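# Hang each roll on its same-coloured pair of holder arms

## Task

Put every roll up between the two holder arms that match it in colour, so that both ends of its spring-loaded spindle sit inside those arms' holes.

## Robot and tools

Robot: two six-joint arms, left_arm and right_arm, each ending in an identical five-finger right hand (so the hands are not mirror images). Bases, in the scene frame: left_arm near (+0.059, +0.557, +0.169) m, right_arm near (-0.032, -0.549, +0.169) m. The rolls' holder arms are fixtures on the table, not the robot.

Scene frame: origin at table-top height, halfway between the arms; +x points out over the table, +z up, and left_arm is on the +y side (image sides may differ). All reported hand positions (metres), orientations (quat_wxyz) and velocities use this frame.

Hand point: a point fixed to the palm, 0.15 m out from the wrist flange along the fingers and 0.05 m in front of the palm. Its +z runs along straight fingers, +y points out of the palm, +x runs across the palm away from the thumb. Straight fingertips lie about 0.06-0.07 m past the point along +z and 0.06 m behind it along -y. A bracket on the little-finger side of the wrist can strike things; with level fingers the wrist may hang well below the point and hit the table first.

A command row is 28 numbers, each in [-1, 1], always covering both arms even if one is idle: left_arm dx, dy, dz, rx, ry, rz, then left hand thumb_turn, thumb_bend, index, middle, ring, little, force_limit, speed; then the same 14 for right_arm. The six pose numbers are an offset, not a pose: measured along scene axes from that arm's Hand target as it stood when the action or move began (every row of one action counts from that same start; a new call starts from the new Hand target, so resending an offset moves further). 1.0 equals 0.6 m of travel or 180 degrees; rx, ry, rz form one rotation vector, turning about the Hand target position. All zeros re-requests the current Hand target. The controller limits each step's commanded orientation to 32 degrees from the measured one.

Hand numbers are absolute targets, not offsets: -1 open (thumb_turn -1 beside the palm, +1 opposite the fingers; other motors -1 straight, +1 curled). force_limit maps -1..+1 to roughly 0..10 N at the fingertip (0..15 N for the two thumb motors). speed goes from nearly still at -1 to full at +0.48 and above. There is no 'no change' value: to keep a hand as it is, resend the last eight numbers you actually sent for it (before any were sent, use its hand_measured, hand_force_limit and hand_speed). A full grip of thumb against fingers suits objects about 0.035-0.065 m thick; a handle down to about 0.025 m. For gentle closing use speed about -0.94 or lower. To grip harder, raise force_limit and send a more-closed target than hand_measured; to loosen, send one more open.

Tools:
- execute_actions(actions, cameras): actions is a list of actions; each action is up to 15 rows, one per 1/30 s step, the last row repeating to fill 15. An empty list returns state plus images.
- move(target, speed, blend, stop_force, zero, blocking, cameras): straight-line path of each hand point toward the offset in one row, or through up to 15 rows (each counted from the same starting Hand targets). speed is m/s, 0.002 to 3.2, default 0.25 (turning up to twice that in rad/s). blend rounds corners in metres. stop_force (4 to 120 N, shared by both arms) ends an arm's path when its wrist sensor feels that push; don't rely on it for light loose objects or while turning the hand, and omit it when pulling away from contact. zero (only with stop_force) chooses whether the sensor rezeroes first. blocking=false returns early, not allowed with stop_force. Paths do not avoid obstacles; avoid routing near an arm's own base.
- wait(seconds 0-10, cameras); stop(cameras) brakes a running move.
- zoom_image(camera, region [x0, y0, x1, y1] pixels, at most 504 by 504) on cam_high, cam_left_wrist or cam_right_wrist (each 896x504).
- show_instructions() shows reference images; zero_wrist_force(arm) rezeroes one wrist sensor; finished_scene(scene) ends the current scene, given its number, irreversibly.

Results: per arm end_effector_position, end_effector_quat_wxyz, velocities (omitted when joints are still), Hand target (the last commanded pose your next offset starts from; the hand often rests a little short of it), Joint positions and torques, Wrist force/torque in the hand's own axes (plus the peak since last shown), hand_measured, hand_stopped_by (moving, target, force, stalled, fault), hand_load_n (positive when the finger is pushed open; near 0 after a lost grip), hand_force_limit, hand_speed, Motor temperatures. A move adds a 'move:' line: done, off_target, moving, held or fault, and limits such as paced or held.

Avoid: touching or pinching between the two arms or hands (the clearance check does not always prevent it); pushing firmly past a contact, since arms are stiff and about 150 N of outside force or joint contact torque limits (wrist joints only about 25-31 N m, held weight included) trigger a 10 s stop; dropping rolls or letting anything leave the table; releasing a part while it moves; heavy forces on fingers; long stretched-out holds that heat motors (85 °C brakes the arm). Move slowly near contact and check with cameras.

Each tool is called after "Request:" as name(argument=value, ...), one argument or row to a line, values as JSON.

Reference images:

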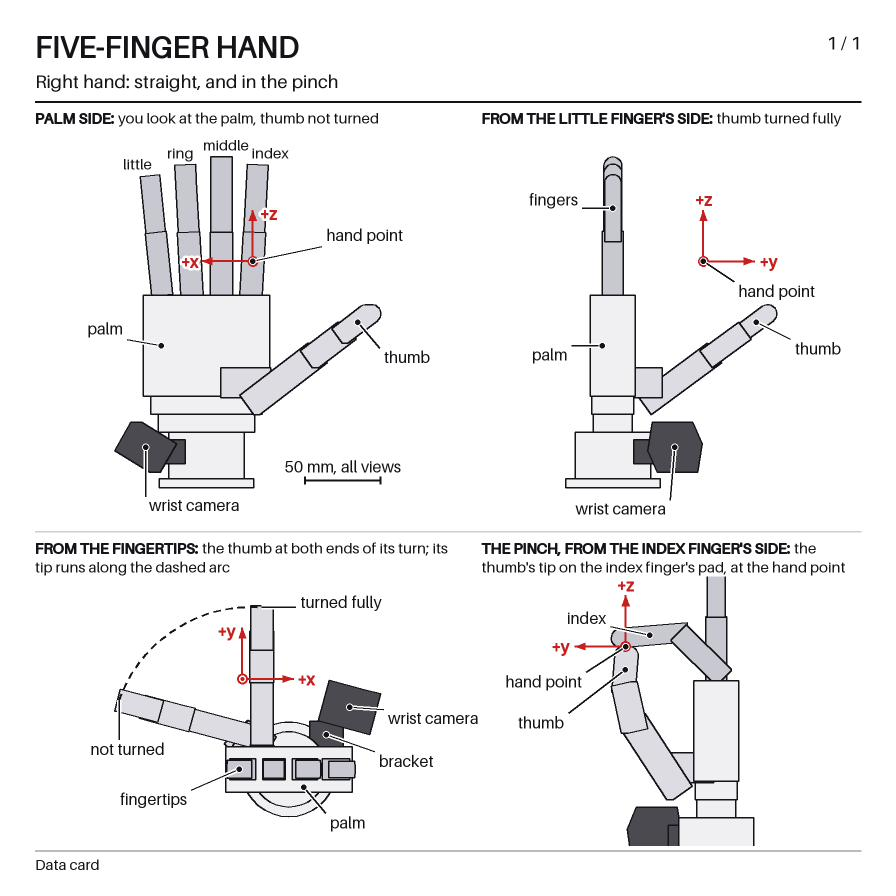

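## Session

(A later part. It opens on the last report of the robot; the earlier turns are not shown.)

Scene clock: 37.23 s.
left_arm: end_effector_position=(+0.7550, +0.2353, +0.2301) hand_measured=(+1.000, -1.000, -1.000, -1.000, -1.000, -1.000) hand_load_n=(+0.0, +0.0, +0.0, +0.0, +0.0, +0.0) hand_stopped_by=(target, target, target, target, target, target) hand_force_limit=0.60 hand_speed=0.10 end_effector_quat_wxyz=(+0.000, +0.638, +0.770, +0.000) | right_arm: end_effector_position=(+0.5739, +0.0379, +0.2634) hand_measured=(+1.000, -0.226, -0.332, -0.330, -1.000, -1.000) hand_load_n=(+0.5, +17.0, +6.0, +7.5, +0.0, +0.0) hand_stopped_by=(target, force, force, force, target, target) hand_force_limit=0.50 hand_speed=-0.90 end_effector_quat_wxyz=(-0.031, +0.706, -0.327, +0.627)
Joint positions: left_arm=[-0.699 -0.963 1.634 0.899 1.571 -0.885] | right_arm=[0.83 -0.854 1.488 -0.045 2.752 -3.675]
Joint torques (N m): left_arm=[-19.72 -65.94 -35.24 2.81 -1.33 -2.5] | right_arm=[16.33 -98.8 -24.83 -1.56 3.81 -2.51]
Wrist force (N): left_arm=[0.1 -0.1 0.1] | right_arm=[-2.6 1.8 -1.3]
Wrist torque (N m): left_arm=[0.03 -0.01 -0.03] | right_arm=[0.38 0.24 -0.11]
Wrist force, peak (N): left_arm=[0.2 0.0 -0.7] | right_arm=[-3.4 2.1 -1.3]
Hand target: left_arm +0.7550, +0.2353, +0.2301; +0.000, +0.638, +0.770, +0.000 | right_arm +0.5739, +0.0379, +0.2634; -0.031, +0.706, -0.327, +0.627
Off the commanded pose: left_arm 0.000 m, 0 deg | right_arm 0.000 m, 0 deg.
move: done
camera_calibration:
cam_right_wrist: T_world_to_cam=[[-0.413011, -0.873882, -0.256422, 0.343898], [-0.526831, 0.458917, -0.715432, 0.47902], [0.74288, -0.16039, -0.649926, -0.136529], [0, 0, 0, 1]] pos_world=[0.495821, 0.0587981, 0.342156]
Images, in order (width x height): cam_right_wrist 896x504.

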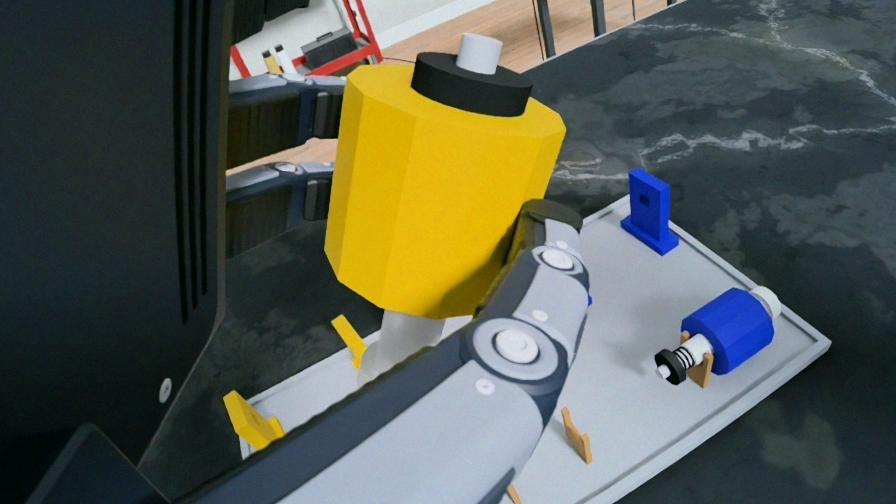

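Request:
move(
  target=[0,0,0,0,0,0,1,-1,-1,-1,-1,-1,0.6,0.1,0.0435,0.0368,-0.1723,0.3465,0.0123,0.2046,1,0.45,0.25,0.3,-1,-1,0.5,-0.9],
  speed=0.25,
  cameras=["cam_right_wrist","cam_left_wrist"],
)

Scene clock: 44.53 s.
left_arm: end_effector_position=(+0.7550, +0.2353, +0.2301) hand_measured=(+1.000, -1.000, -1.000, -1.000, -1.000, -1.000) hand_load_n=(+0.0, +0.0, +0.0, -0.5, +0.0, +0.0) hand_stopped_by=(target, target, target, target, target, target) hand_force_limit=0.60 hand_speed=0.10 end_effector_quat_wxyz=(+0.000, +0.638, +0.770, +0.000) | right_arm: end_effector_position=(+0.5999, +0.0600, +0.1600) hand_measured=(+1.000, -0.226, -0.332, -0.330, -1.000, -1.000) hand_load_n=(+0.5, +17.0, +6.0, +7.5, -0.5, +0.0) hand_stopped_by=(target, force, force, force, target, target) hand_force_limit=0.50 hand_speed=-0.90 end_effector_quat_wxyz=(-0.567, +0.663, -0.371, +0.318)
Joint positions: left_arm=[-0.699 -0.963 1.634 0.899 1.571 -0.885] | right_arm=[0.495 -1.015 2.046 -0.876 1.544 -3.146]
Joint torques (N m): left_arm=[-18.76 -64.14 -34.87 3.31 -1.3 -2.79] | right_arm=[-12.57 -56.67 -15.48 -5.64 -2.02 2.55]
Wrist force (N): left_arm=[0.7 -0.1 0.0] | right_arm=[-1.2 2.6 -1.2]
Wrist torque (N m): left_arm=[0.03 -0.10 0.01] | right_arm=[0.40 0.18 -0.13]
Wrist force, peak (N): left_arm=[0.7 0.0 0.4] | right_arm=[-1.5 3.8 -2.3]
Hand target: left_arm +0.7550, +0.2353, +0.2301; +0.000, +0.638, +0.770, +0.000 | right_arm +0.6000, +0.0600, +0.1600; -0.567, +0.663, -0.371, +0.317
Off the commanded pose: left_arm 0.000 m, 0 deg | right_arm 0.000 m, 0 deg.
move: done
camera_calibration:
cam_left_wrist: T_world_to_cam=[[0.881323, 0.472404, -0.0101919, -0.773412], [0.405072, -0.744249, 0.531046, -0.25358], [0.243283, -0.472151, -0.847282, 0.240497], [0, 0, 0, 1]] pos_world=[0.725835, 0.290187, 0.330549]
cam_right_wrist: T_world_to_cam=[[-0.0165626, -0.26406, -0.964364, 0.18634], [-0.884791, 0.453091, -0.108868, 0.526779], [0.465693, 0.851458, -0.241142, -0.179395], [0, 0, 0, 1]] pos_world=[0.552719, -0.036727, 0.193789]
Images, in order (width x height): cam_left_wrist 896x504, cam_right_wrist 896x504.

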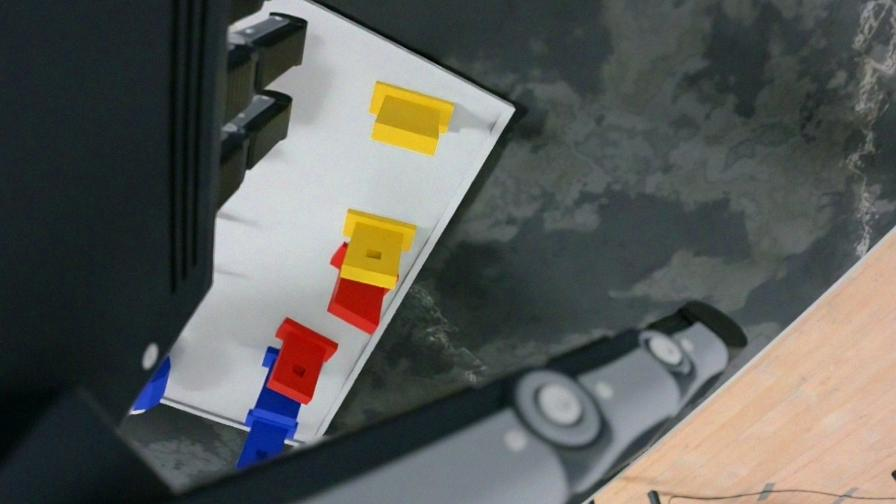

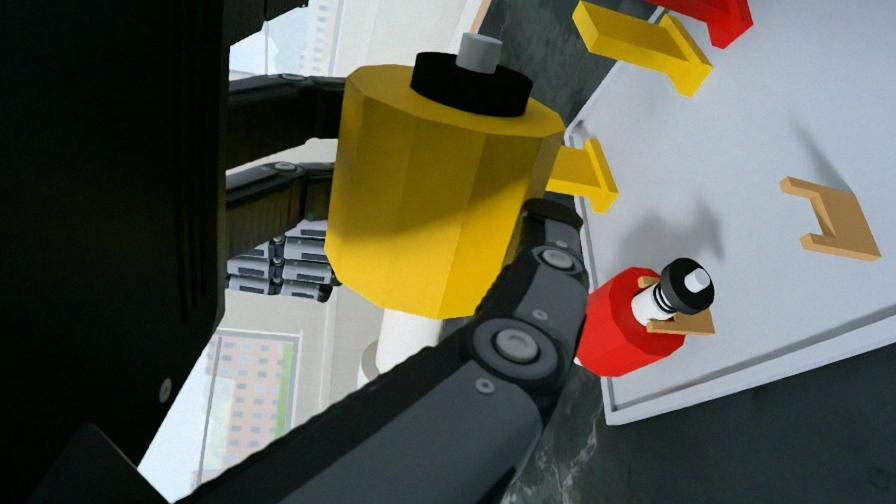

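Request:
zoom_image(
  camera="cam_left_wrist",
  region=[310, 60, 490, 300],
)

Scaled by 2.100 from the camera's 896x504 image, which has a finer 1280x720 frame.

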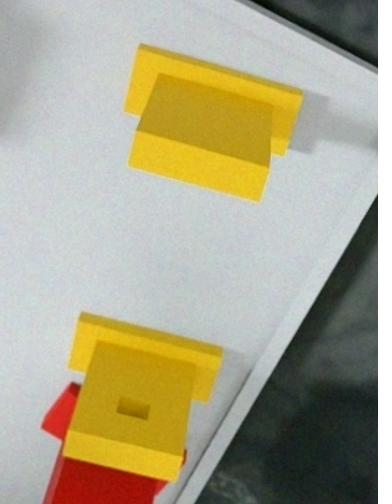

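Request:
move(
  target=[
    [0,0,0,0,0,0,1,-1,-1,-1,-1,-1,0.6,0.1,0.06,0.05,-0.08,0,0,0,1,0.45,0.25,0.3,-1,-1,0.5,-0.9],
    [0,0,0,0,0,0,1,-1,-1,-1,-1,-1,0.6,0.1,0.155,0.1017,-0.1,0,0,0,1,0.45,0.25,0.3,-1,-1,0.5,-0.9],
  ],
  speed=0.12,
  blend=[0.02,0],
  cameras=["cam_right_wrist","cam_left_wrist"],
)

Scene clock: 48.73 s.
left_arm: end_effector_position=(+0.7550, +0.2353, +0.2301) hand_measured=(+1.000, -1.000, -1.000, -1.000, -1.000, -1.000) hand_load_n=(+0.0, +0.0, +0.0, +0.0, +0.0, +0.0) hand_stopped_by=(target, target, target, target, target, target) hand_force_limit=0.60 hand_speed=0.10 end_effector_quat_wxyz=(+0.000, +0.638, +0.770, +0.000) | right_arm: end_effector_position=(+0.6929, +0.1209, +0.1000) hand_measured=(+1.000, -0.226, -0.332, -0.330, -1.000, -1.000) hand_load_n=(+0.0, +17.5, +6.0, +7.5, +0.0, +0.0) hand_stopped_by=(target, force, force, force, target, target) hand_force_limit=0.50 hand_speed=-0.90 end_effector_quat_wxyz=(-0.567, +0.663, -0.371, +0.317)
Joint positions: left_arm=[-0.699 -0.963 1.634 0.899 1.571 -0.885] | right_arm=[0.504 -0.822 1.815 -0.837 1.553 -3.144]
Joint torques (N m): left_arm=[-21.54 -67.39 -34.06 4.38 -1.32 -2.69] | right_arm=[-13.69 -70.58 -34.31 1.06 -1.27 -1.48]
Wrist force (N): left_arm=[0.2 -0.1 0.1] | right_arm=[-1.8 2.1 -1.3]
Wrist torque (N m): left_arm=[0.04 -0.02 -0.02] | right_arm=[0.35 0.27 -0.16]
Wrist force, peak (N): left_arm=[0.7 -0.1 0.0] | right_arm=[-1.8 2.9 -0.9]
Hand target: left_arm +0.7550, +0.2353, +0.2301; +0.000, +0.638, +0.770, +0.000 | right_arm +0.6930, +0.1210, +0.1000; -0.567, +0.663, -0.371, +0.317
Off the commanded pose: left_arm 0.000 m, 0 deg | right_arm 0.000 m, 0 deg.
move: done
camera_calibration:
cam_left_wrist: T_world_to_cam=[[0.881323, 0.472404, -0.0101919, -0.773412], [0.405072, -0.744249, 0.531046, -0.25358], [0.243283, -0.472151, -0.847282, 0.240497], [0, 0, 0, 1]] pos_world=[0.725835, 0.290187, 0.330549]
cam_right_wrist: T_world_to_cam=[[-0.0164755, -0.263897, -0.96441, 0.14607], [-0.884823, 0.453034, -0.10885, 0.574825], [0.465636, 0.851539, -0.240966, -0.289054], [0, 0, 0, 1]] pos_world=[0.645619, 0.0242729, 0.133789]
Images, in order (width x height): cam_left_wrist 896x504, cam_right_wrist 896x504.

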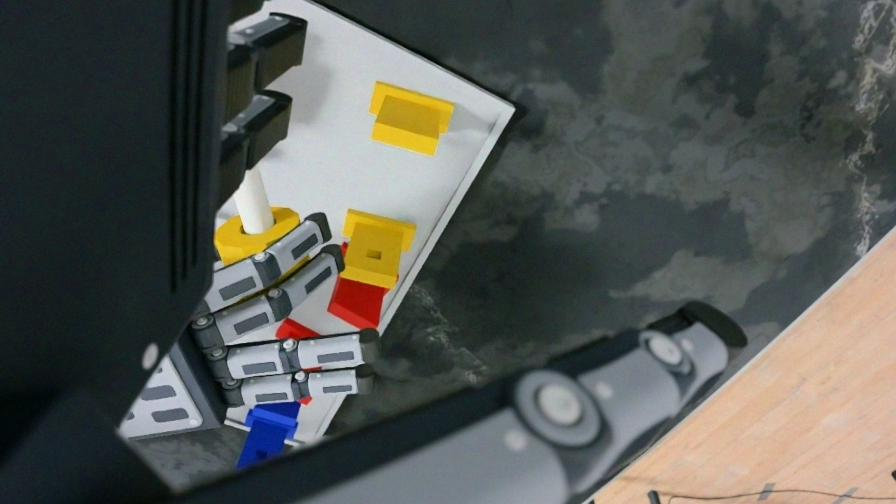

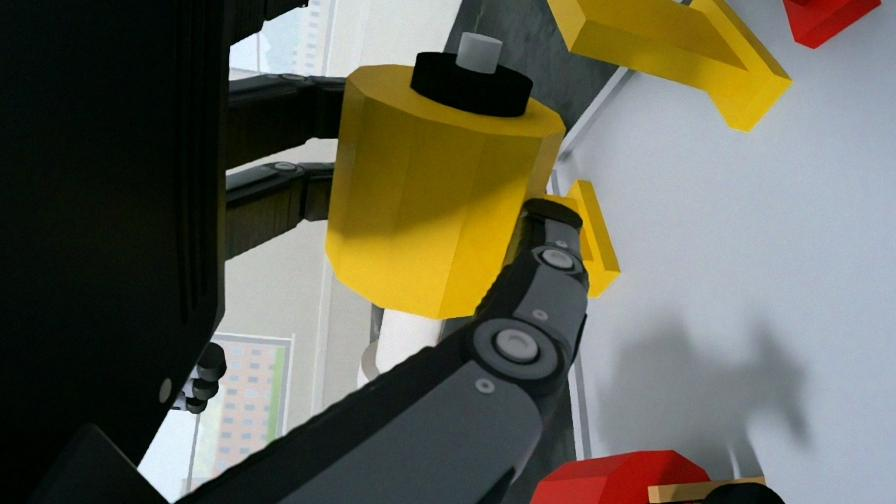

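Request:
move(
  target=[0,0,0,0,0,0,1,-1,-1,-1,-1,-1,0.6,0.1,0.0372,0.0515,0,0,0,0,1,0.45,0.25,0.3,-1,-1,0.5,-0.9],
  speed=0.1,
  cameras=["cam_right_wrist","cam_left_wrist"],
)

Request:
zoom_image(
  camera="cam_left_wrist",
  region=[230, 60, 470, 300],
)

Scene clock: 51.70 s.
left_arm: end_effector_position=(+0.7550, +0.2353, +0.2301) hand_measured=(+1.000, -1.000, -1.000, -1.000, -1.000, -1.000) hand_load_n=(+0.0, +0.0, +0.0, +0.0, +0.0, +0.0) hand_stopped_by=(target, target, target, target, target, target) hand_force_limit=0.60 hand_speed=0.10 end_effector_quat_wxyz=(+0.000, +0.638, +0.770, +0.000) | right_arm: end_effector_position=(+0.7152, +0.1518, +0.1000) hand_measured=(+1.000, -0.226, -0.332, -0.330, -1.000, -1.000) hand_load_n=(+0.0, +17.0, +6.0, +7.5, +0.0, +0.0) hand_stopped_by=(target, force, force, force, target, target) hand_force_limit=0.50 hand_speed=-0.90 end_effector_quat_wxyz=(-0.567, +0.663, -0.371, +0.317)
Joint positions: left_arm=[-0.699 -0.963 1.634 0.899 1.571 -0.885] | right_arm=[0.524 -0.785 1.73 -0.79 1.573 -3.141]
Joint torques (N m): left_arm=[-18.83 -65.58 -34.14 4.35 -1.3 -3.08] | right_arm=[16.4 -76.81 -34.62 0.83 1.7 2.28]
Wrist force (N): left_arm=[0.3 0.1 -0.1] | right_arm=[-1.5 2.7 -1.3]
Wrist torque (N m): left_arm=[0.08 -0.02 -0.01] | right_arm=[0.41 0.22 -0.10]
Wrist force, peak (N): left_arm=[0.4 0.1 0.6] | right_arm=[-1.7 2.5 -1.8]
Hand target: left_arm +0.7550, +0.2353, +0.2301; +0.000, +0.638, +0.770, +0.000 | right_arm +0.7153, +0.1519, +0.1000; -0.567, +0.663, -0.371, +0.317
Off the commanded pose: left_arm 0.000 m, 0 deg | right_arm 0.000 m, 0 deg.
move: done
camera_calibration:
cam_left_wrist: T_world_to_cam=[[0.881323, 0.472404, -0.0101919, -0.773412], [0.405072, -0.744249, 0.531046, -0.25358], [0.243283, -0.472151, -0.847282, 0.240497], [0, 0, 0, 1]] pos_world=[0.725835, 0.290187, 0.330549]
cam_right_wrist: T_world_to_cam=[[-0.0164768, -0.263896, -0.96441, 0.154568], [-0.884823, 0.453034, -0.108849, 0.580691], [0.465636, 0.851539, -0.240966, -0.325711], [0, 0, 0, 1]] pos_world=[0.668019, 0.0550729, 0.133789]
Images, in order (width x height): cam_left_wrist 896x504, cam_right_wrist 896x504.

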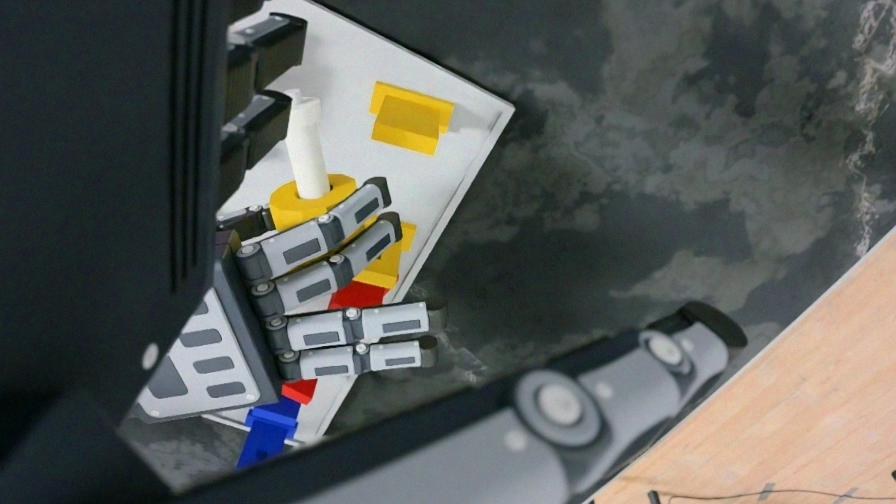

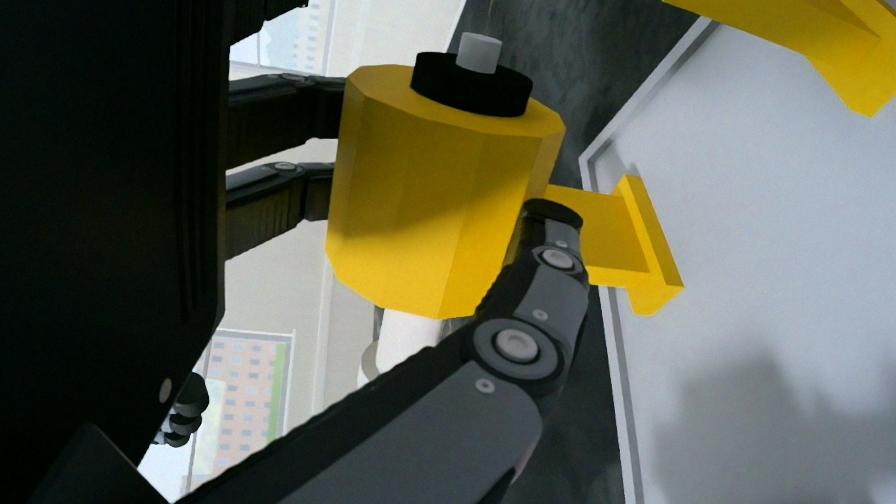

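Scaled by 2.100 from the camera's 896x504 image, which has a finer 1280x720 frame.

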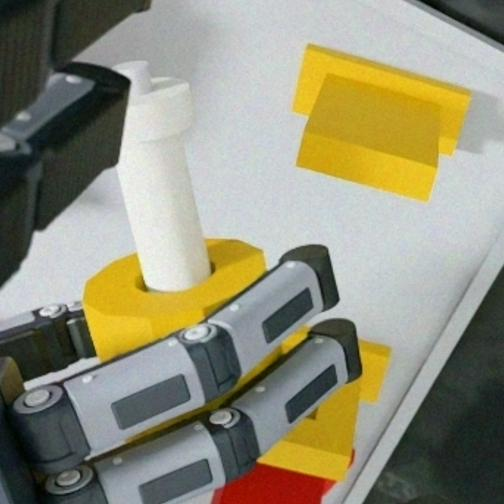

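Request:
zoom_image(
  camera="cam_right_wrist",
  region=[330, 280, 510, 400],
)

Request:
zoom_image(
  camera="cam_left_wrist",
  region=[270, 80, 370, 220],
)

Scaled by 2.800 from the camera's 896x504 image, which has a finer 1280x720 frame.

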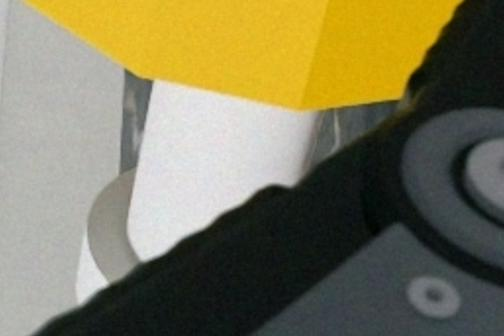

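Scaled by 3.600 from the camera's 896x504 image, which has a finer 1280x720 frame.

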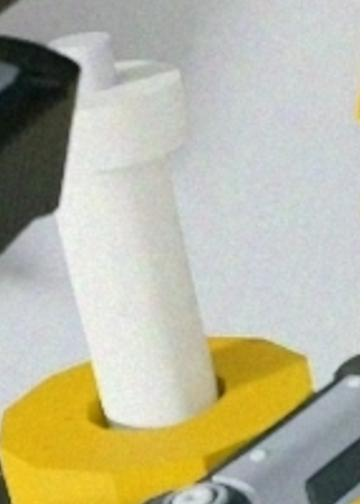

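Request:
move(
  target=[
    [0,0,0,0,0,0,1,-1,-1,-1,-1,-1,0.6,0.1,0.0173,-0.0037,0,0,0,0.025,1,0.45,0.25,0.3,-1,-1,0.5,-0.9],
    [0,0,0,0,0,0,1,-1,-1,-1,-1,-1,0.6,0.1,0.0173,-0.0037,-0.0858,0,0,0.025,1,0.45,0.25,0.3,-1,-1,0.5,-0.9],
  ],
  speed=0.08,
  cameras=["cam_right_wrist","cam_left_wrist"],
)

Request:
zoom_image(
  camera="cam_left_wrist",
  region=[250, 60, 490, 300],
)

Scene clock: 60.17 s.
left_arm: end_effector_position=(+0.7550, +0.2353, +0.2301) hand_measured=(+1.000, -1.000, -1.000, -1.000, -1.000, -1.000) hand_load_n=(+0.0, +0.0, +0.0, +0.0, +0.0, +0.0) hand_stopped_by=(target, target, target, target, target, target) hand_force_limit=0.60 hand_speed=0.10 end_effector_quat_wxyz=(+0.000, +0.638, +0.770, +0.000) | right_arm: end_effector_position=(+0.7257, +0.1496, +0.0487) hand_measured=(+1.000, -0.226, -0.332, -0.330, -1.000, -1.000) hand_load_n=(+0.0, +17.0, +6.0, +7.5, +0.0, +0.0) hand_stopped_by=(target, force, force, force, target, target) hand_force_limit=0.50 hand_speed=-0.90 end_effector_quat_wxyz=(-0.579, +0.677, -0.345, +0.295)
Joint positions: left_arm=[-0.699 -0.963 1.634 0.899 1.571 -0.885] | right_arm=[0.488 -0.71 1.71 -0.844 1.46 -3.159]
Joint torques (N m): left_arm=[-23.1 -66.16 -33.22 5.02 -0.97 -2.72] | right_arm=[-8.33 -80.32 -32.38 -4.71 -1.25 -0.61]
Wrist force (N): left_arm=[0.6 0.1 -0.1] | right_arm=[-1.6 2.2 -1.3]
Wrist torque (N m): left_arm=[0.08 -0.07 0.00] | right_arm=[0.35 0.23 -0.12]
Wrist force, peak (N): left_arm=[0.7 0.2 0.0] | right_arm=[-2.2 2.6 -1.2]
Hand target: left_arm +0.7550, +0.2353, +0.2301; +0.000, +0.638, +0.770, +0.000 | right_arm +0.7257, +0.1497, +0.0485; -0.579, +0.677, -0.345, +0.295
Off the commanded pose: left_arm 0.000 m, 0 deg | right_arm 0.000 m, 0 deg.
move: done
camera_calibration:
cam_left_wrist: T_world_to_cam=[[0.881323, 0.472404, -0.0101919, -0.773412], [0.405072, -0.744249, 0.531046, -0.25358], [0.243283, -0.472151, -0.847282, 0.240497], [0, 0, 0, 1]] pos_world=[0.725835, 0.290187, 0.330549]
cam_right_wrist: T_world_to_cam=[[0.00428146, -0.264371, -0.964412, 0.0896083], [-0.917625, 0.382248, -0.108858, 0.619684], [0.397424, 0.885435, -0.240957, -0.296682], [0, 0, 0, 1]] pos_world=[0.686162, 0.0495096, 0.0823893]
Images, in order (width x height): cam_left_wrist 896x504, cam_right_wrist 896x504.

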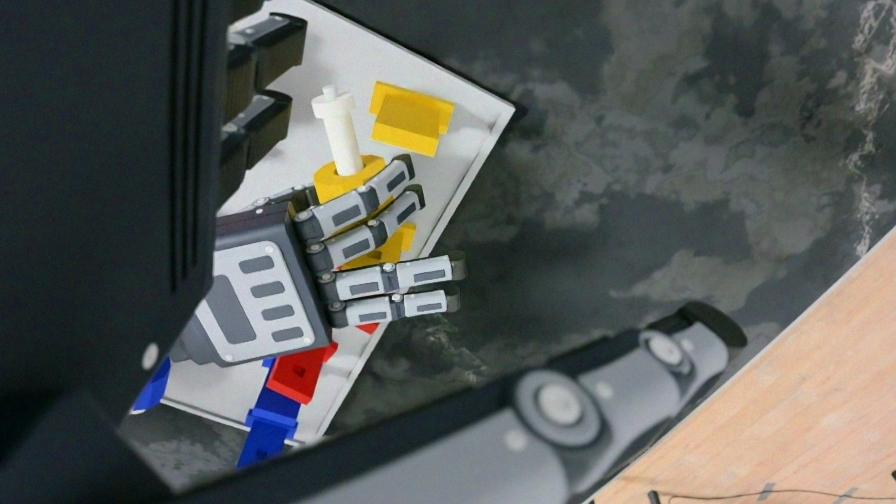

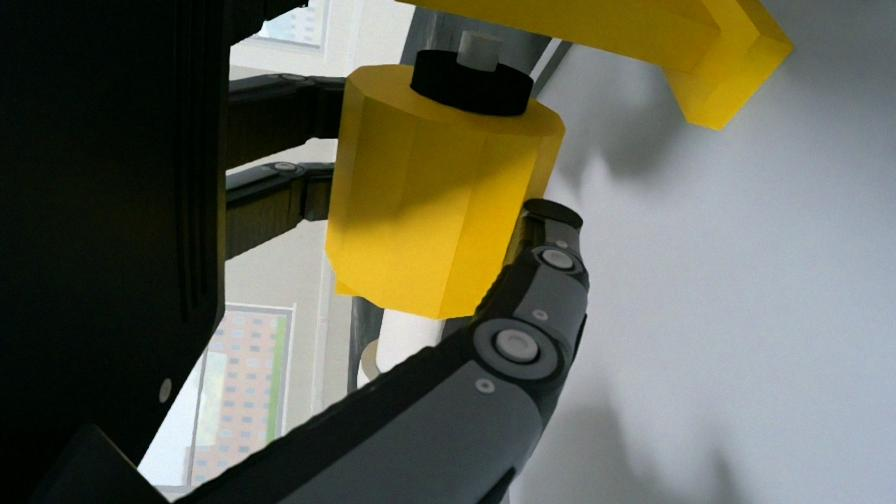

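Scaled by 2.100 from the camera's 896x504 image, which has a finer 1280x720 frame.

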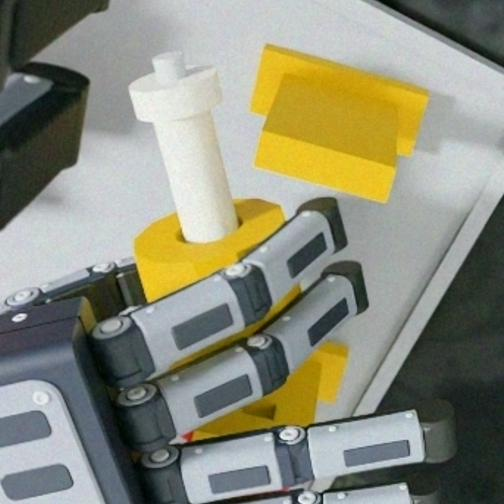

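Request:
move(
  target=[0,0,0,0,0,0,1,-1,-1,-1,-1,-1,0.6,0.1,0.0057,0.0012,-0.001,0,0,0,1,0.45,0.25,0.3,-1,-1,0.5,-0.9],
  speed=0.05,
)

Request:
move(
  target=[0,0,0,0,0,0,1,-1,-1,-1,-1,-1,0.6,0.1,0.0104,-0.0151,0,0,0,0,1,0.45,0.25,0.3,-1,-1,0.5,-0.9],
  speed=0.01,
  stop_force=4,
  cameras=["cam_right_wrist","cam_left_wrist"],
)

Request:
zoom_image(
  camera="cam_left_wrist",
  region=[250, 60, 490, 300],
)

Scene clock: 62.57 s.
left_arm: end_effector_position=(+0.7550, +0.2353, +0.2301) hand_measured=(+1.000, -1.000, -1.000, -1.000, -1.000, -1.000) hand_load_n=(+0.0, +0.0, +0.0, +0.0, +0.0, +0.0) hand_stopped_by=(target, target, target, target, target, target) hand_force_limit=0.60 hand_speed=0.10 end_effector_quat_wxyz=(+0.000, +0.638, +0.770, +0.000) | right_arm: end_effector_position=(+0.7290, +0.1504, +0.0480) hand_measured=(+1.000, -0.226, -0.332, -0.330, -1.000, -1.000) hand_load_n=(+0.0, +17.0, +6.0, +7.5, +0.0, +0.0) hand_stopped_by=(target, force, force, force, target, target) hand_force_limit=0.50 hand_speed=-0.90 end_effector_quat_wxyz=(-0.579, +0.677, -0.345, +0.295)
Joint positions: left_arm=[-0.699 -0.963 1.634 0.899 1.571 -0.885] | right_arm=[0.487 -0.706 1.703 -0.84 1.459 -3.159]
Joint torques (N m): left_arm=[-19.37 -65.37 -32.69 4.99 -1.22 -2.48] | right_arm=[-14.04 -77.9 -33.48 0.94 -2.27 -1.78]
Wrist force (N): left_arm=[0.4 0.0 0.1] | right_arm=[-1.2 2.0 -1.2]
Wrist torque (N m): left_arm=[0.05 -0.05 -0.01] | right_arm=[0.31 0.17 -0.10]
Wrist force, peak (N): left_arm=[0.7 -0.1 0.1] | right_arm=[-2.0 2.6 -1.5]
Hand target: left_arm +0.7550, +0.2353, +0.2301; +0.000, +0.638, +0.770, +0.000 | right_arm +0.7291, +0.1504, +0.0479; -0.579, +0.677, -0.345, +0.295
Off the commanded pose: left_arm 0.000 m, 0 deg | right_arm 0.000 m, 0 deg.
move: done

Scene clock: 64.47 s.
left_arm: end_effector_position=(+0.7550, +0.2353, +0.2301) hand_measured=(+1.000, -1.000, -1.000, -1.000, -1.000, -1.000) hand_load_n=(+0.0, +0.0, +0.0, +0.0, +0.0, +0.0) hand_stopped_by=(target, target, target, target, target, target) hand_force_limit=0.60 hand_speed=0.10 end_effector_quat_wxyz=(+0.000, +0.638, +0.770, +0.000) | right_arm: end_effector_position=(+0.7353, +0.1413, +0.0479) hand_measured=(+1.000, -0.226, -0.332, -0.330, -1.000, -1.000) hand_load_n=(+0.0, +17.0, +6.0, +7.5, +0.0, +0.0) hand_stopped_by=(target, force, force, force, target, target) hand_force_limit=0.50 hand_speed=-0.90 end_effector_quat_wxyz=(-0.579, +0.677, -0.345, +0.295)
Joint positions: left_arm=[-0.699 -0.963 1.634 0.899 1.571 -0.885] | right_arm=[0.473 -0.708 1.707 -0.842 1.445 -3.161]
Joint torques (N m): left_arm=[-19.09 -67.78 -34.86 5.05 -1.22 -3.19] | right_arm=[-16.52 -98.08 -16.38 -5.03 -2.05 -1.65]
Wrist force (N): left_arm=[0.2 0.1 0.1] | right_arm=[-1.6 2.4 -1.7]
Wrist torque (N m): left_arm=[0.07 -0.02 -0.02] | right_arm=[0.39 0.23 -0.11]
Wrist force, peak (N): left_arm=[0.3 -0.4 0.2] | right_arm=[-1.8 2.7 -1.4]
Hand target: left_arm +0.7550, +0.2353, +0.2301; +0.000, +0.638, +0.770, +0.000 | right_arm +0.7353, +0.1413, +0.0479; -0.579, +0.677, -0.345, +0.295
Off the commanded pose: left_arm 0.000 m, 0 deg | right_arm 0.000 m, 0 deg.
move: done
camera_calibration:
cam_left_wrist: T_world_to_cam=[[0.881323, 0.472404, -0.0101919, -0.773412], [0.405072, -0.744249, 0.531046, -0.25358], [0.243283, -0.472151, -0.847282, 0.240497], [0, 0, 0, 1]] pos_world=[0.725835, 0.290187, 0.330549]
cam_right_wrist: T_world_to_cam=[[0.00428146, -0.264371, -0.964412, 0.0866978], [-0.917625, 0.382248, -0.108858, 0.631589], [0.397424, 0.885435, -0.240957, -0.293317], [0, 0, 0, 1]] pos_world=[0.695762, 0.0412096, 0.0816893]
Images, in order (width x height): cam_left_wrist 896x504, cam_right_wrist 896x504.

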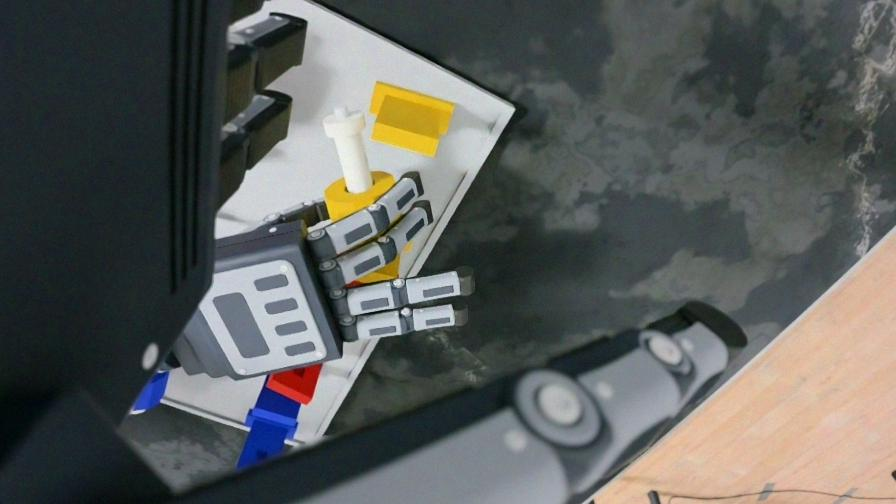

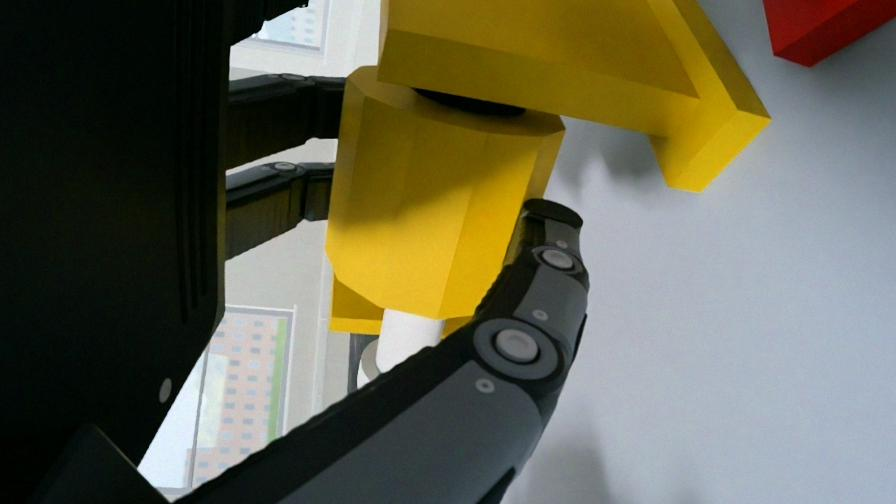

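Scaled by 2.100 from the camera's 896x504 image, which has a finer 1280x720 frame.

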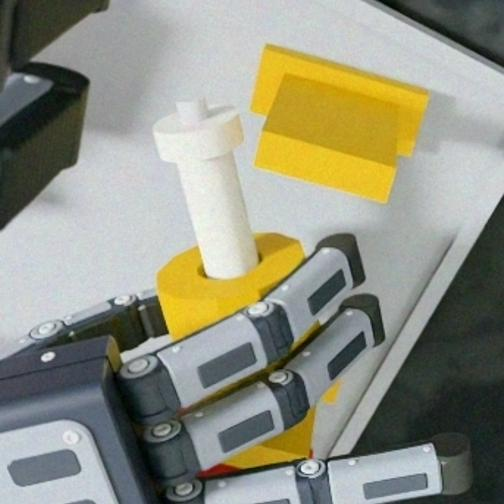

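Request:
move(
  target=[0,0,0,0,0,0,1,-1,-1,-1,-1,-1,0.6,0.1,0.0047,-0.0069,0,0,0,0,1,0.45,0.25,0.3,-1,-1,0.5,-0.9],
  speed=0.008,
  stop_force=4,
  cameras=["cam_right_wrist","cam_left_wrist"],
)

Request:
zoom_image(
  camera="cam_left_wrist",
  region=[250, 60, 490, 300],
)

Scene clock: 66.70 s.
left_arm: end_effector_position=(+0.7550, +0.2353, +0.2301) hand_measured=(+1.000, -1.000, -1.000, -1.000, -1.000, -1.000) hand_load_n=(+0.0, +0.0, +0.0, +0.0, +0.0, +0.0) hand_stopped_by=(target, target, target, target, target, target) hand_force_limit=0.60 hand_speed=0.10 end_effector_quat_wxyz=(+0.000, +0.638, +0.770, +0.000) | right_arm: end_effector_position=(+0.7381, +0.1372, +0.0479) hand_measured=(+1.000, -0.226, -0.332, -0.330, -1.000, -1.000) hand_load_n=(+0.5, +17.5, +6.5, +7.0, +0.0, +0.0) hand_stopped_by=(target, force, force, force, target, target) hand_force_limit=0.50 hand_speed=-0.90 end_effector_quat_wxyz=(-0.579, +0.677, -0.345, +0.295)
Joint positions: left_arm=[-0.699 -0.963 1.634 0.899 1.571 -0.885] | right_arm=[0.466 -0.708 1.708 -0.843 1.438 -3.162]
Joint torques (N m): left_arm=[-20.08 -65.42 -34.01 5.18 -1.08 -2.58] | right_arm=[-17.24 -97.94 -16.66 -5.02 -1.77 -1.58]
Wrist force (N): left_arm=[0.2 -0.1 0.1] | right_arm=[-3.0 2.0 -0.8]
Wrist torque (N m): left_arm=[0.03 -0.03 -0.02] | right_arm=[0.28 0.16 -0.12]
Wrist force, peak (N): left_arm=[0.7 0.0 0.1] | right_arm=[-3.5 2.9 -0.9]
Hand target: left_arm +0.7550, +0.2353, +0.2301; +0.000, +0.638, +0.770, +0.000 | right_arm +0.7381, +0.1372, +0.0479; -0.579, +0.677, -0.345, +0.295
Off the commanded pose: left_arm 0.000 m, 0 deg | right_arm 0.000 m, 0 deg.
move: done
camera_calibration:
cam_left_wrist: T_world_to_cam=[[0.881323, 0.472404, -0.0101919, -0.773412], [0.405072, -0.744249, 0.531046, -0.25358], [0.243283, -0.472151, -0.847282, 0.240497], [0, 0, 0, 1]] pos_world=[0.725835, 0.290187, 0.330549]
cam_right_wrist: T_world_to_cam=[[0.00428146, -0.264371, -0.964412, 0.0856015], [-0.917625, 0.382248, -0.108858, 0.635818], [0.397424, 0.885435, -0.240957, -0.29084], [0, 0, 0, 1]] pos_world=[0.698662, 0.0371096, 0.0816893]
Images, in order (width x height): cam_left_wrist 896x504, cam_right_wrist 896x504.

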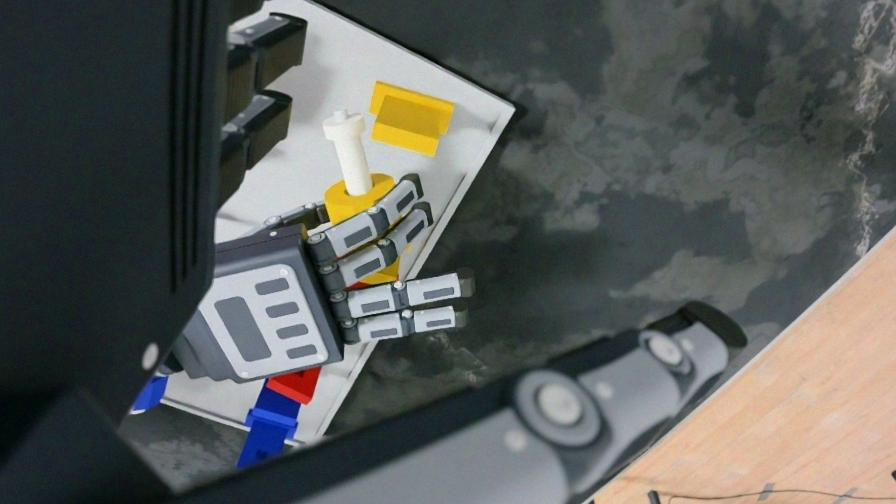

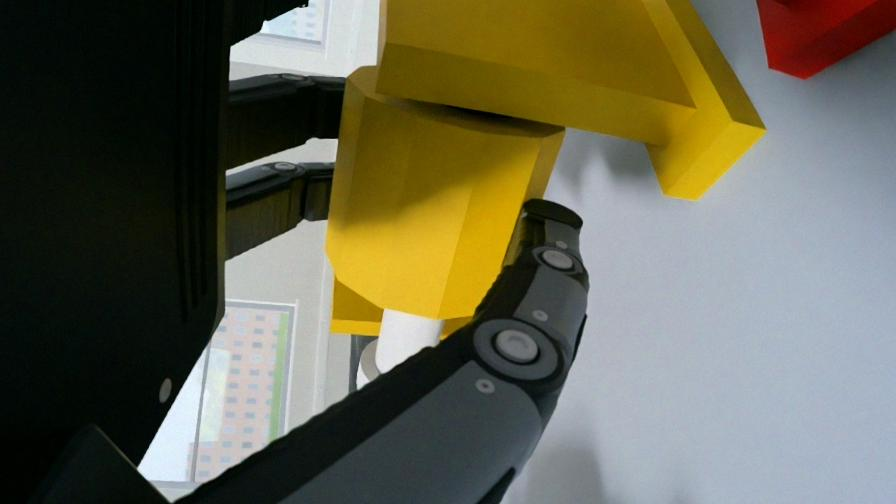

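Scaled by 2.100 from the camera's 896x504 image, which has a finer 1280x720 frame.

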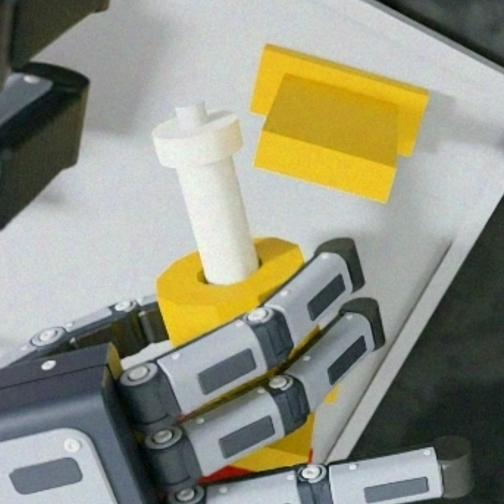

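Request:
zoom_image(
  camera="cam_right_wrist",
  region=[340, 40, 640, 200],
)

Scaled by 1.680 from the camera's 896x504 image, which has a finer 1280x720 frame.

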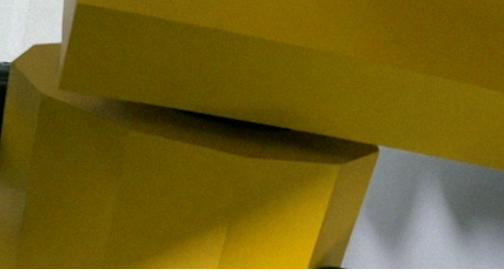

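Request:
move(
  target=[
    [-0.0022,-0.028,0,0,0,0,1,-1,-1,-1,-1,-1,0.6,0.1,0,0,0,0,0,0,1,0.45,0.25,0.3,-1,-1,0.5,-0.9],
    [-0.0022,-0.028,-0.2052,0,0,0,1,-1,-1,-1,-1,-1,0.6,0.1,0,0,0,0,0,0,1,0.45,0.25,0.3,-1,-1,0.5,-0.9],
  ],
  speed=[0.1,0.12],
  cameras=["cam_left_wrist"],
)

Request:
zoom_image(
  camera="cam_left_wrist",
  region=[220, 60, 460, 300],
)

Scene clock: 74.37 s.
left_arm: end_effector_position=(+0.7536, +0.2185, +0.1070) hand_measured=(+1.000, -1.000, -1.000, -1.000, -1.000, -1.000) hand_load_n=(+0.0, +0.0, +0.0, +0.0, +0.0, +0.0) hand_stopped_by=(target, target, target, target, target, target) hand_force_limit=0.60 hand_speed=0.10 end_effector_quat_wxyz=(+0.000, +0.638, +0.770, +0.000) | right_arm: end_effector_position=(+0.7381, +0.1372, +0.0479) hand_measured=(+1.000, -0.226, -0.332, -0.330, -1.000, -1.000) hand_load_n=(+1.0, +17.0, +6.5, +7.0, +0.0, +0.0) hand_stopped_by=(target, force, force, force, target, target) hand_force_limit=0.50 hand_speed=-0.90 end_effector_quat_wxyz=(-0.579, +0.677, -0.345, +0.295)
Joint positions: left_arm=[-0.719 -0.818 1.65 0.738 1.571 -0.905] | right_arm=[0.466 -0.708 1.708 -0.843 1.438 -3.162]
Joint torques (N m): left_arm=[-7.59 -71.86 -30.02 1.04 -1.06 -0.11] | right_arm=[-17.6 -98.32 -15.75 -5.23 -1.51 -1.65]
Wrist force (N): left_arm=[0.1 0.1 0.2] | right_arm=[-3.5 2.2 -0.6]
Wrist torque (N m): left_arm=[0.06 -0.05 0.02] | right_arm=[0.31 0.22 -0.14]
Wrist force, peak (N): left_arm=[0.0 -0.1 1.2] | right_arm=[-3.8 2.8 -0.8]
Hand target: left_arm +0.7537, +0.2185, +0.1069; +0.000, +0.638, +0.770, +0.000 | right_arm +0.7381, +0.1372, +0.0479; -0.579, +0.677, -0.345, +0.295
Off the commanded pose: left_arm 0.000 m, 0 deg | right_arm 0.000 m, 0 deg.
move: done
camera_calibration:
cam_left_wrist: T_world_to_cam=[[0.881287, 0.47247, -0.0102404, -0.765477], [0.405151, -0.744207, 0.531045, -0.200267], [0.243282, -0.472152, -0.847282, 0.12869], [0, 0, 0, 1]] pos_world=[0.724435, 0.273387, 0.207549]
Images, in order (width x height): cam_left_wrist 896x504.

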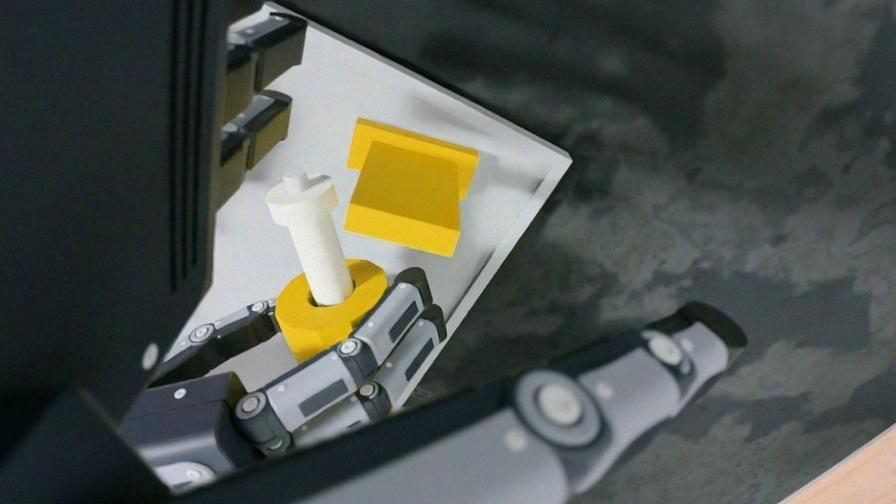

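Scaled by 2.100 from the camera's 896x504 image, which has a finer 1280x720 frame.

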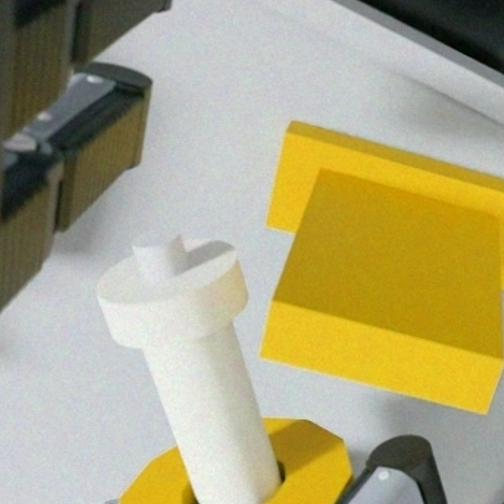

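Request:
move(
  target=[0.0183,-0.0276,0,0,0,0,1,-1,-1,-1,-1,-1,0.6,0.1,0,0,0,0,0,0,1,0.45,0.25,0.3,-1,-1,0.5,-0.9],
  speed=0.01,
  stop_force=4,
  cameras=["cam_left_wrist"],
)

Request:
zoom_image(
  camera="cam_left_wrist",
  region=[220, 60, 460, 300],
)

Scene clock: 80.93 s.
left_arm: end_effector_position=(+0.7605, +0.2081, +0.1069) hand_measured=(+1.000, -1.000, -1.000, -1.000, -1.000, -1.000) hand_load_n=(+0.0, +0.0, +0.0, +0.0, +0.0, +0.0) hand_stopped_by=(target, target, target, target, target, target) hand_force_limit=0.60 hand_speed=0.10 end_effector_quat_wxyz=(+0.000, +0.638, +0.770, +0.000) | right_arm: end_effector_position=(+0.7381, +0.1372, +0.0479) hand_measured=(+1.000, -0.226, -0.332, -0.330, -1.000, -1.000) hand_load_n=(+0.0, +17.0, +6.0, +7.5, +0.0, +0.0) hand_stopped_by=(target, force, force, force, target, target) hand_force_limit=0.50 hand_speed=-0.90 end_effector_quat_wxyz=(-0.579, +0.677, -0.345, +0.295)
Joint positions: left_arm=[-0.724 -0.805 1.624 0.752 1.571 -0.91] | right_arm=[0.466 -0.708 1.708 -0.843 1.438 -3.162]
Joint torques (N m): left_arm=[11.34 -92.72 -20.48 0.6 -1.2 0.5] | right_arm=[-6.35 -98.7 -16.14 -4.4 -1.68 -1.61]
Wrist force (N): left_arm=[3.4 -1.1 0.2] | right_arm=[-1.6 1.9 -1.1]
Wrist torque (N m): left_arm=[0.12 0.09 0.20] | right_arm=[0.33 0.21 -0.12]
Wrist force, peak (N): left_arm=[4.2 -1.8 -0.2] | right_arm=[-3.9 2.9 -1.2]
Hand target: left_arm +0.7605, +0.2081, +0.1069; +0.000, +0.638, +0.770, +0.000 (not the last commanded pose) | right_arm +0.7381, +0.1372, +0.0479; -0.579, +0.677, -0.345, +0.295
Off the commanded pose: left_arm 0.007 m, 0 deg | right_arm 0.000 m, 0 deg.
move: contact (left_arm)
camera_calibration:
cam_left_wrist: T_world_to_cam=[[0.881323, 0.472405, -0.0101924, -0.766711], [0.405072, -0.744249, 0.531046, -0.210606], [0.243283, -0.472151, -0.847282, 0.122063], [0, 0, 0, 1]] pos_world=[0.731335, 0.263087, 0.207449]
Images, in order (width x height): cam_left_wrist 896x504.

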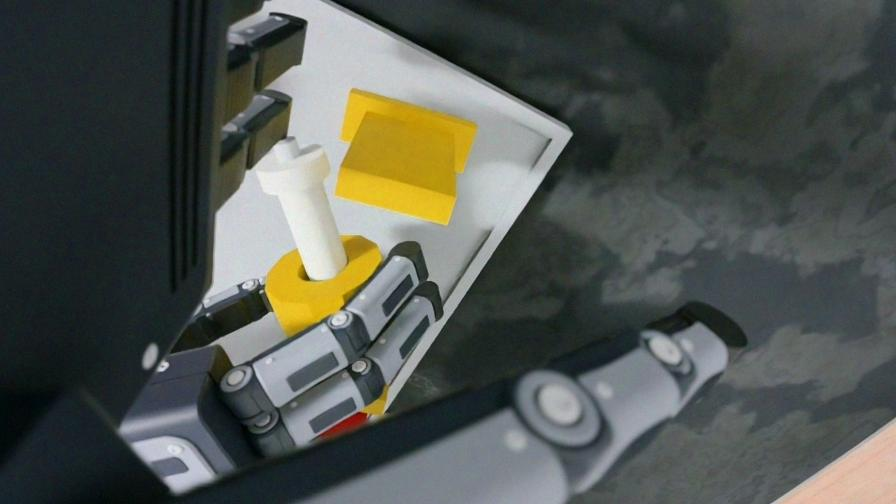

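Scaled by 2.100 from the camera's 896x504 image, which has a finer 1280x720 frame.

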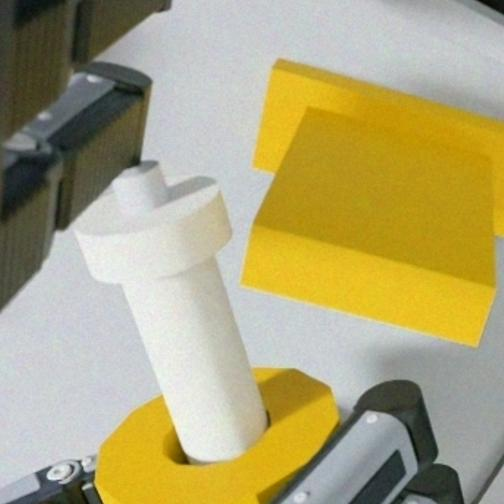

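Request:
move(
  target=[0.0085,-0.0124,0,0,0,0,1,-1,-1,-1,-1,-1,0.6,0.1,0,0,0,0,0,0,1,0.45,0.25,0.3,-1,-1,0.5,-0.9],
  speed=0.015,
  stop_force=12,
  cameras=["cam_left_wrist"],
)

Request:
zoom_image(
  camera="cam_left_wrist",
  region=[220, 60, 460, 300],
)

Scene clock: 83.37 s.
left_arm: end_effector_position=(+0.7656, +0.2007, +0.1069) hand_measured=(+1.000, -1.000, -1.000, -1.000, -1.000, -1.000) hand_load_n=(+0.0, +0.0, +0.0, +0.0, +0.0, +0.0) hand_stopped_by=(target, target, target, target, target, target) hand_force_limit=0.60 hand_speed=0.10 end_effector_quat_wxyz=(+0.000, +0.638, +0.770, +0.000) | right_arm: end_effector_position=(+0.7381, +0.1372, +0.0479) hand_measured=(+1.000, -0.226, -0.332, -0.330, -1.000, -1.000) hand_load_n=(+0.0, +17.5, +6.0, +7.5, +0.0, +0.0) hand_stopped_by=(target, force, force, force, target, target) hand_force_limit=0.50 hand_speed=-0.90 end_effector_quat_wxyz=(-0.579, +0.677, -0.345, +0.295)
Joint positions: left_arm=[-0.727 -0.796 1.605 0.762 1.571 -0.913] | right_arm=[0.466 -0.708 1.708 -0.843 1.438 -3.162]
Joint torques (N m): left_arm=[-23.47 -75.52 -36.81 3.99 -0.96 -2.41] | right_arm=[9.61 -98.42 -17.21 -3.6 -1.79 -1.6]
Wrist force (N): left_arm=[7.1 -2.9 0.0] | right_arm=[-1.5 2.3 -1.6]
Wrist torque (N m): left_arm=[0.24 0.41 0.42] | right_arm=[0.40 0.22 -0.11]
Wrist force, peak (N): left_arm=[7.8 -2.8 -0.1] | right_arm=[-1.8 2.6 -1.7]
Hand target: left_arm +0.7656, +0.2007, +0.1069; +0.000, +0.638, +0.770, +0.000 | right_arm +0.7381, +0.1372, +0.0479; -0.579, +0.677, -0.345, +0.295
Off the commanded pose: left_arm 0.000 m, 0 deg | right_arm 0.000 m, 0 deg.
move: done
camera_calibration:
cam_left_wrist: T_world_to_cam=[[0.881287, 0.47247, -0.0102404, -0.767691], [0.405151, -0.744207, 0.531045, -0.218248], [0.243282, -0.472152, -0.847282, 0.117329], [0, 0, 0, 1]] pos_world=[0.736435, 0.255687, 0.207449]
Images, in order (width x height): cam_left_wrist 896x504.

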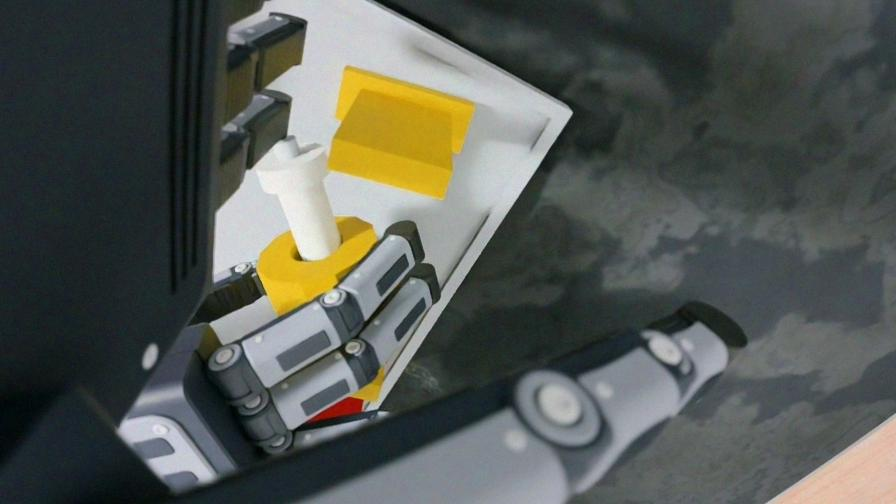

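Scaled by 2.100 from the camera's 896x504 image, which has a finer 1280x720 frame.

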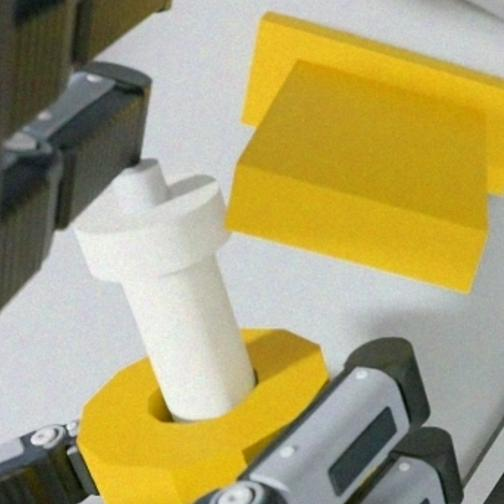

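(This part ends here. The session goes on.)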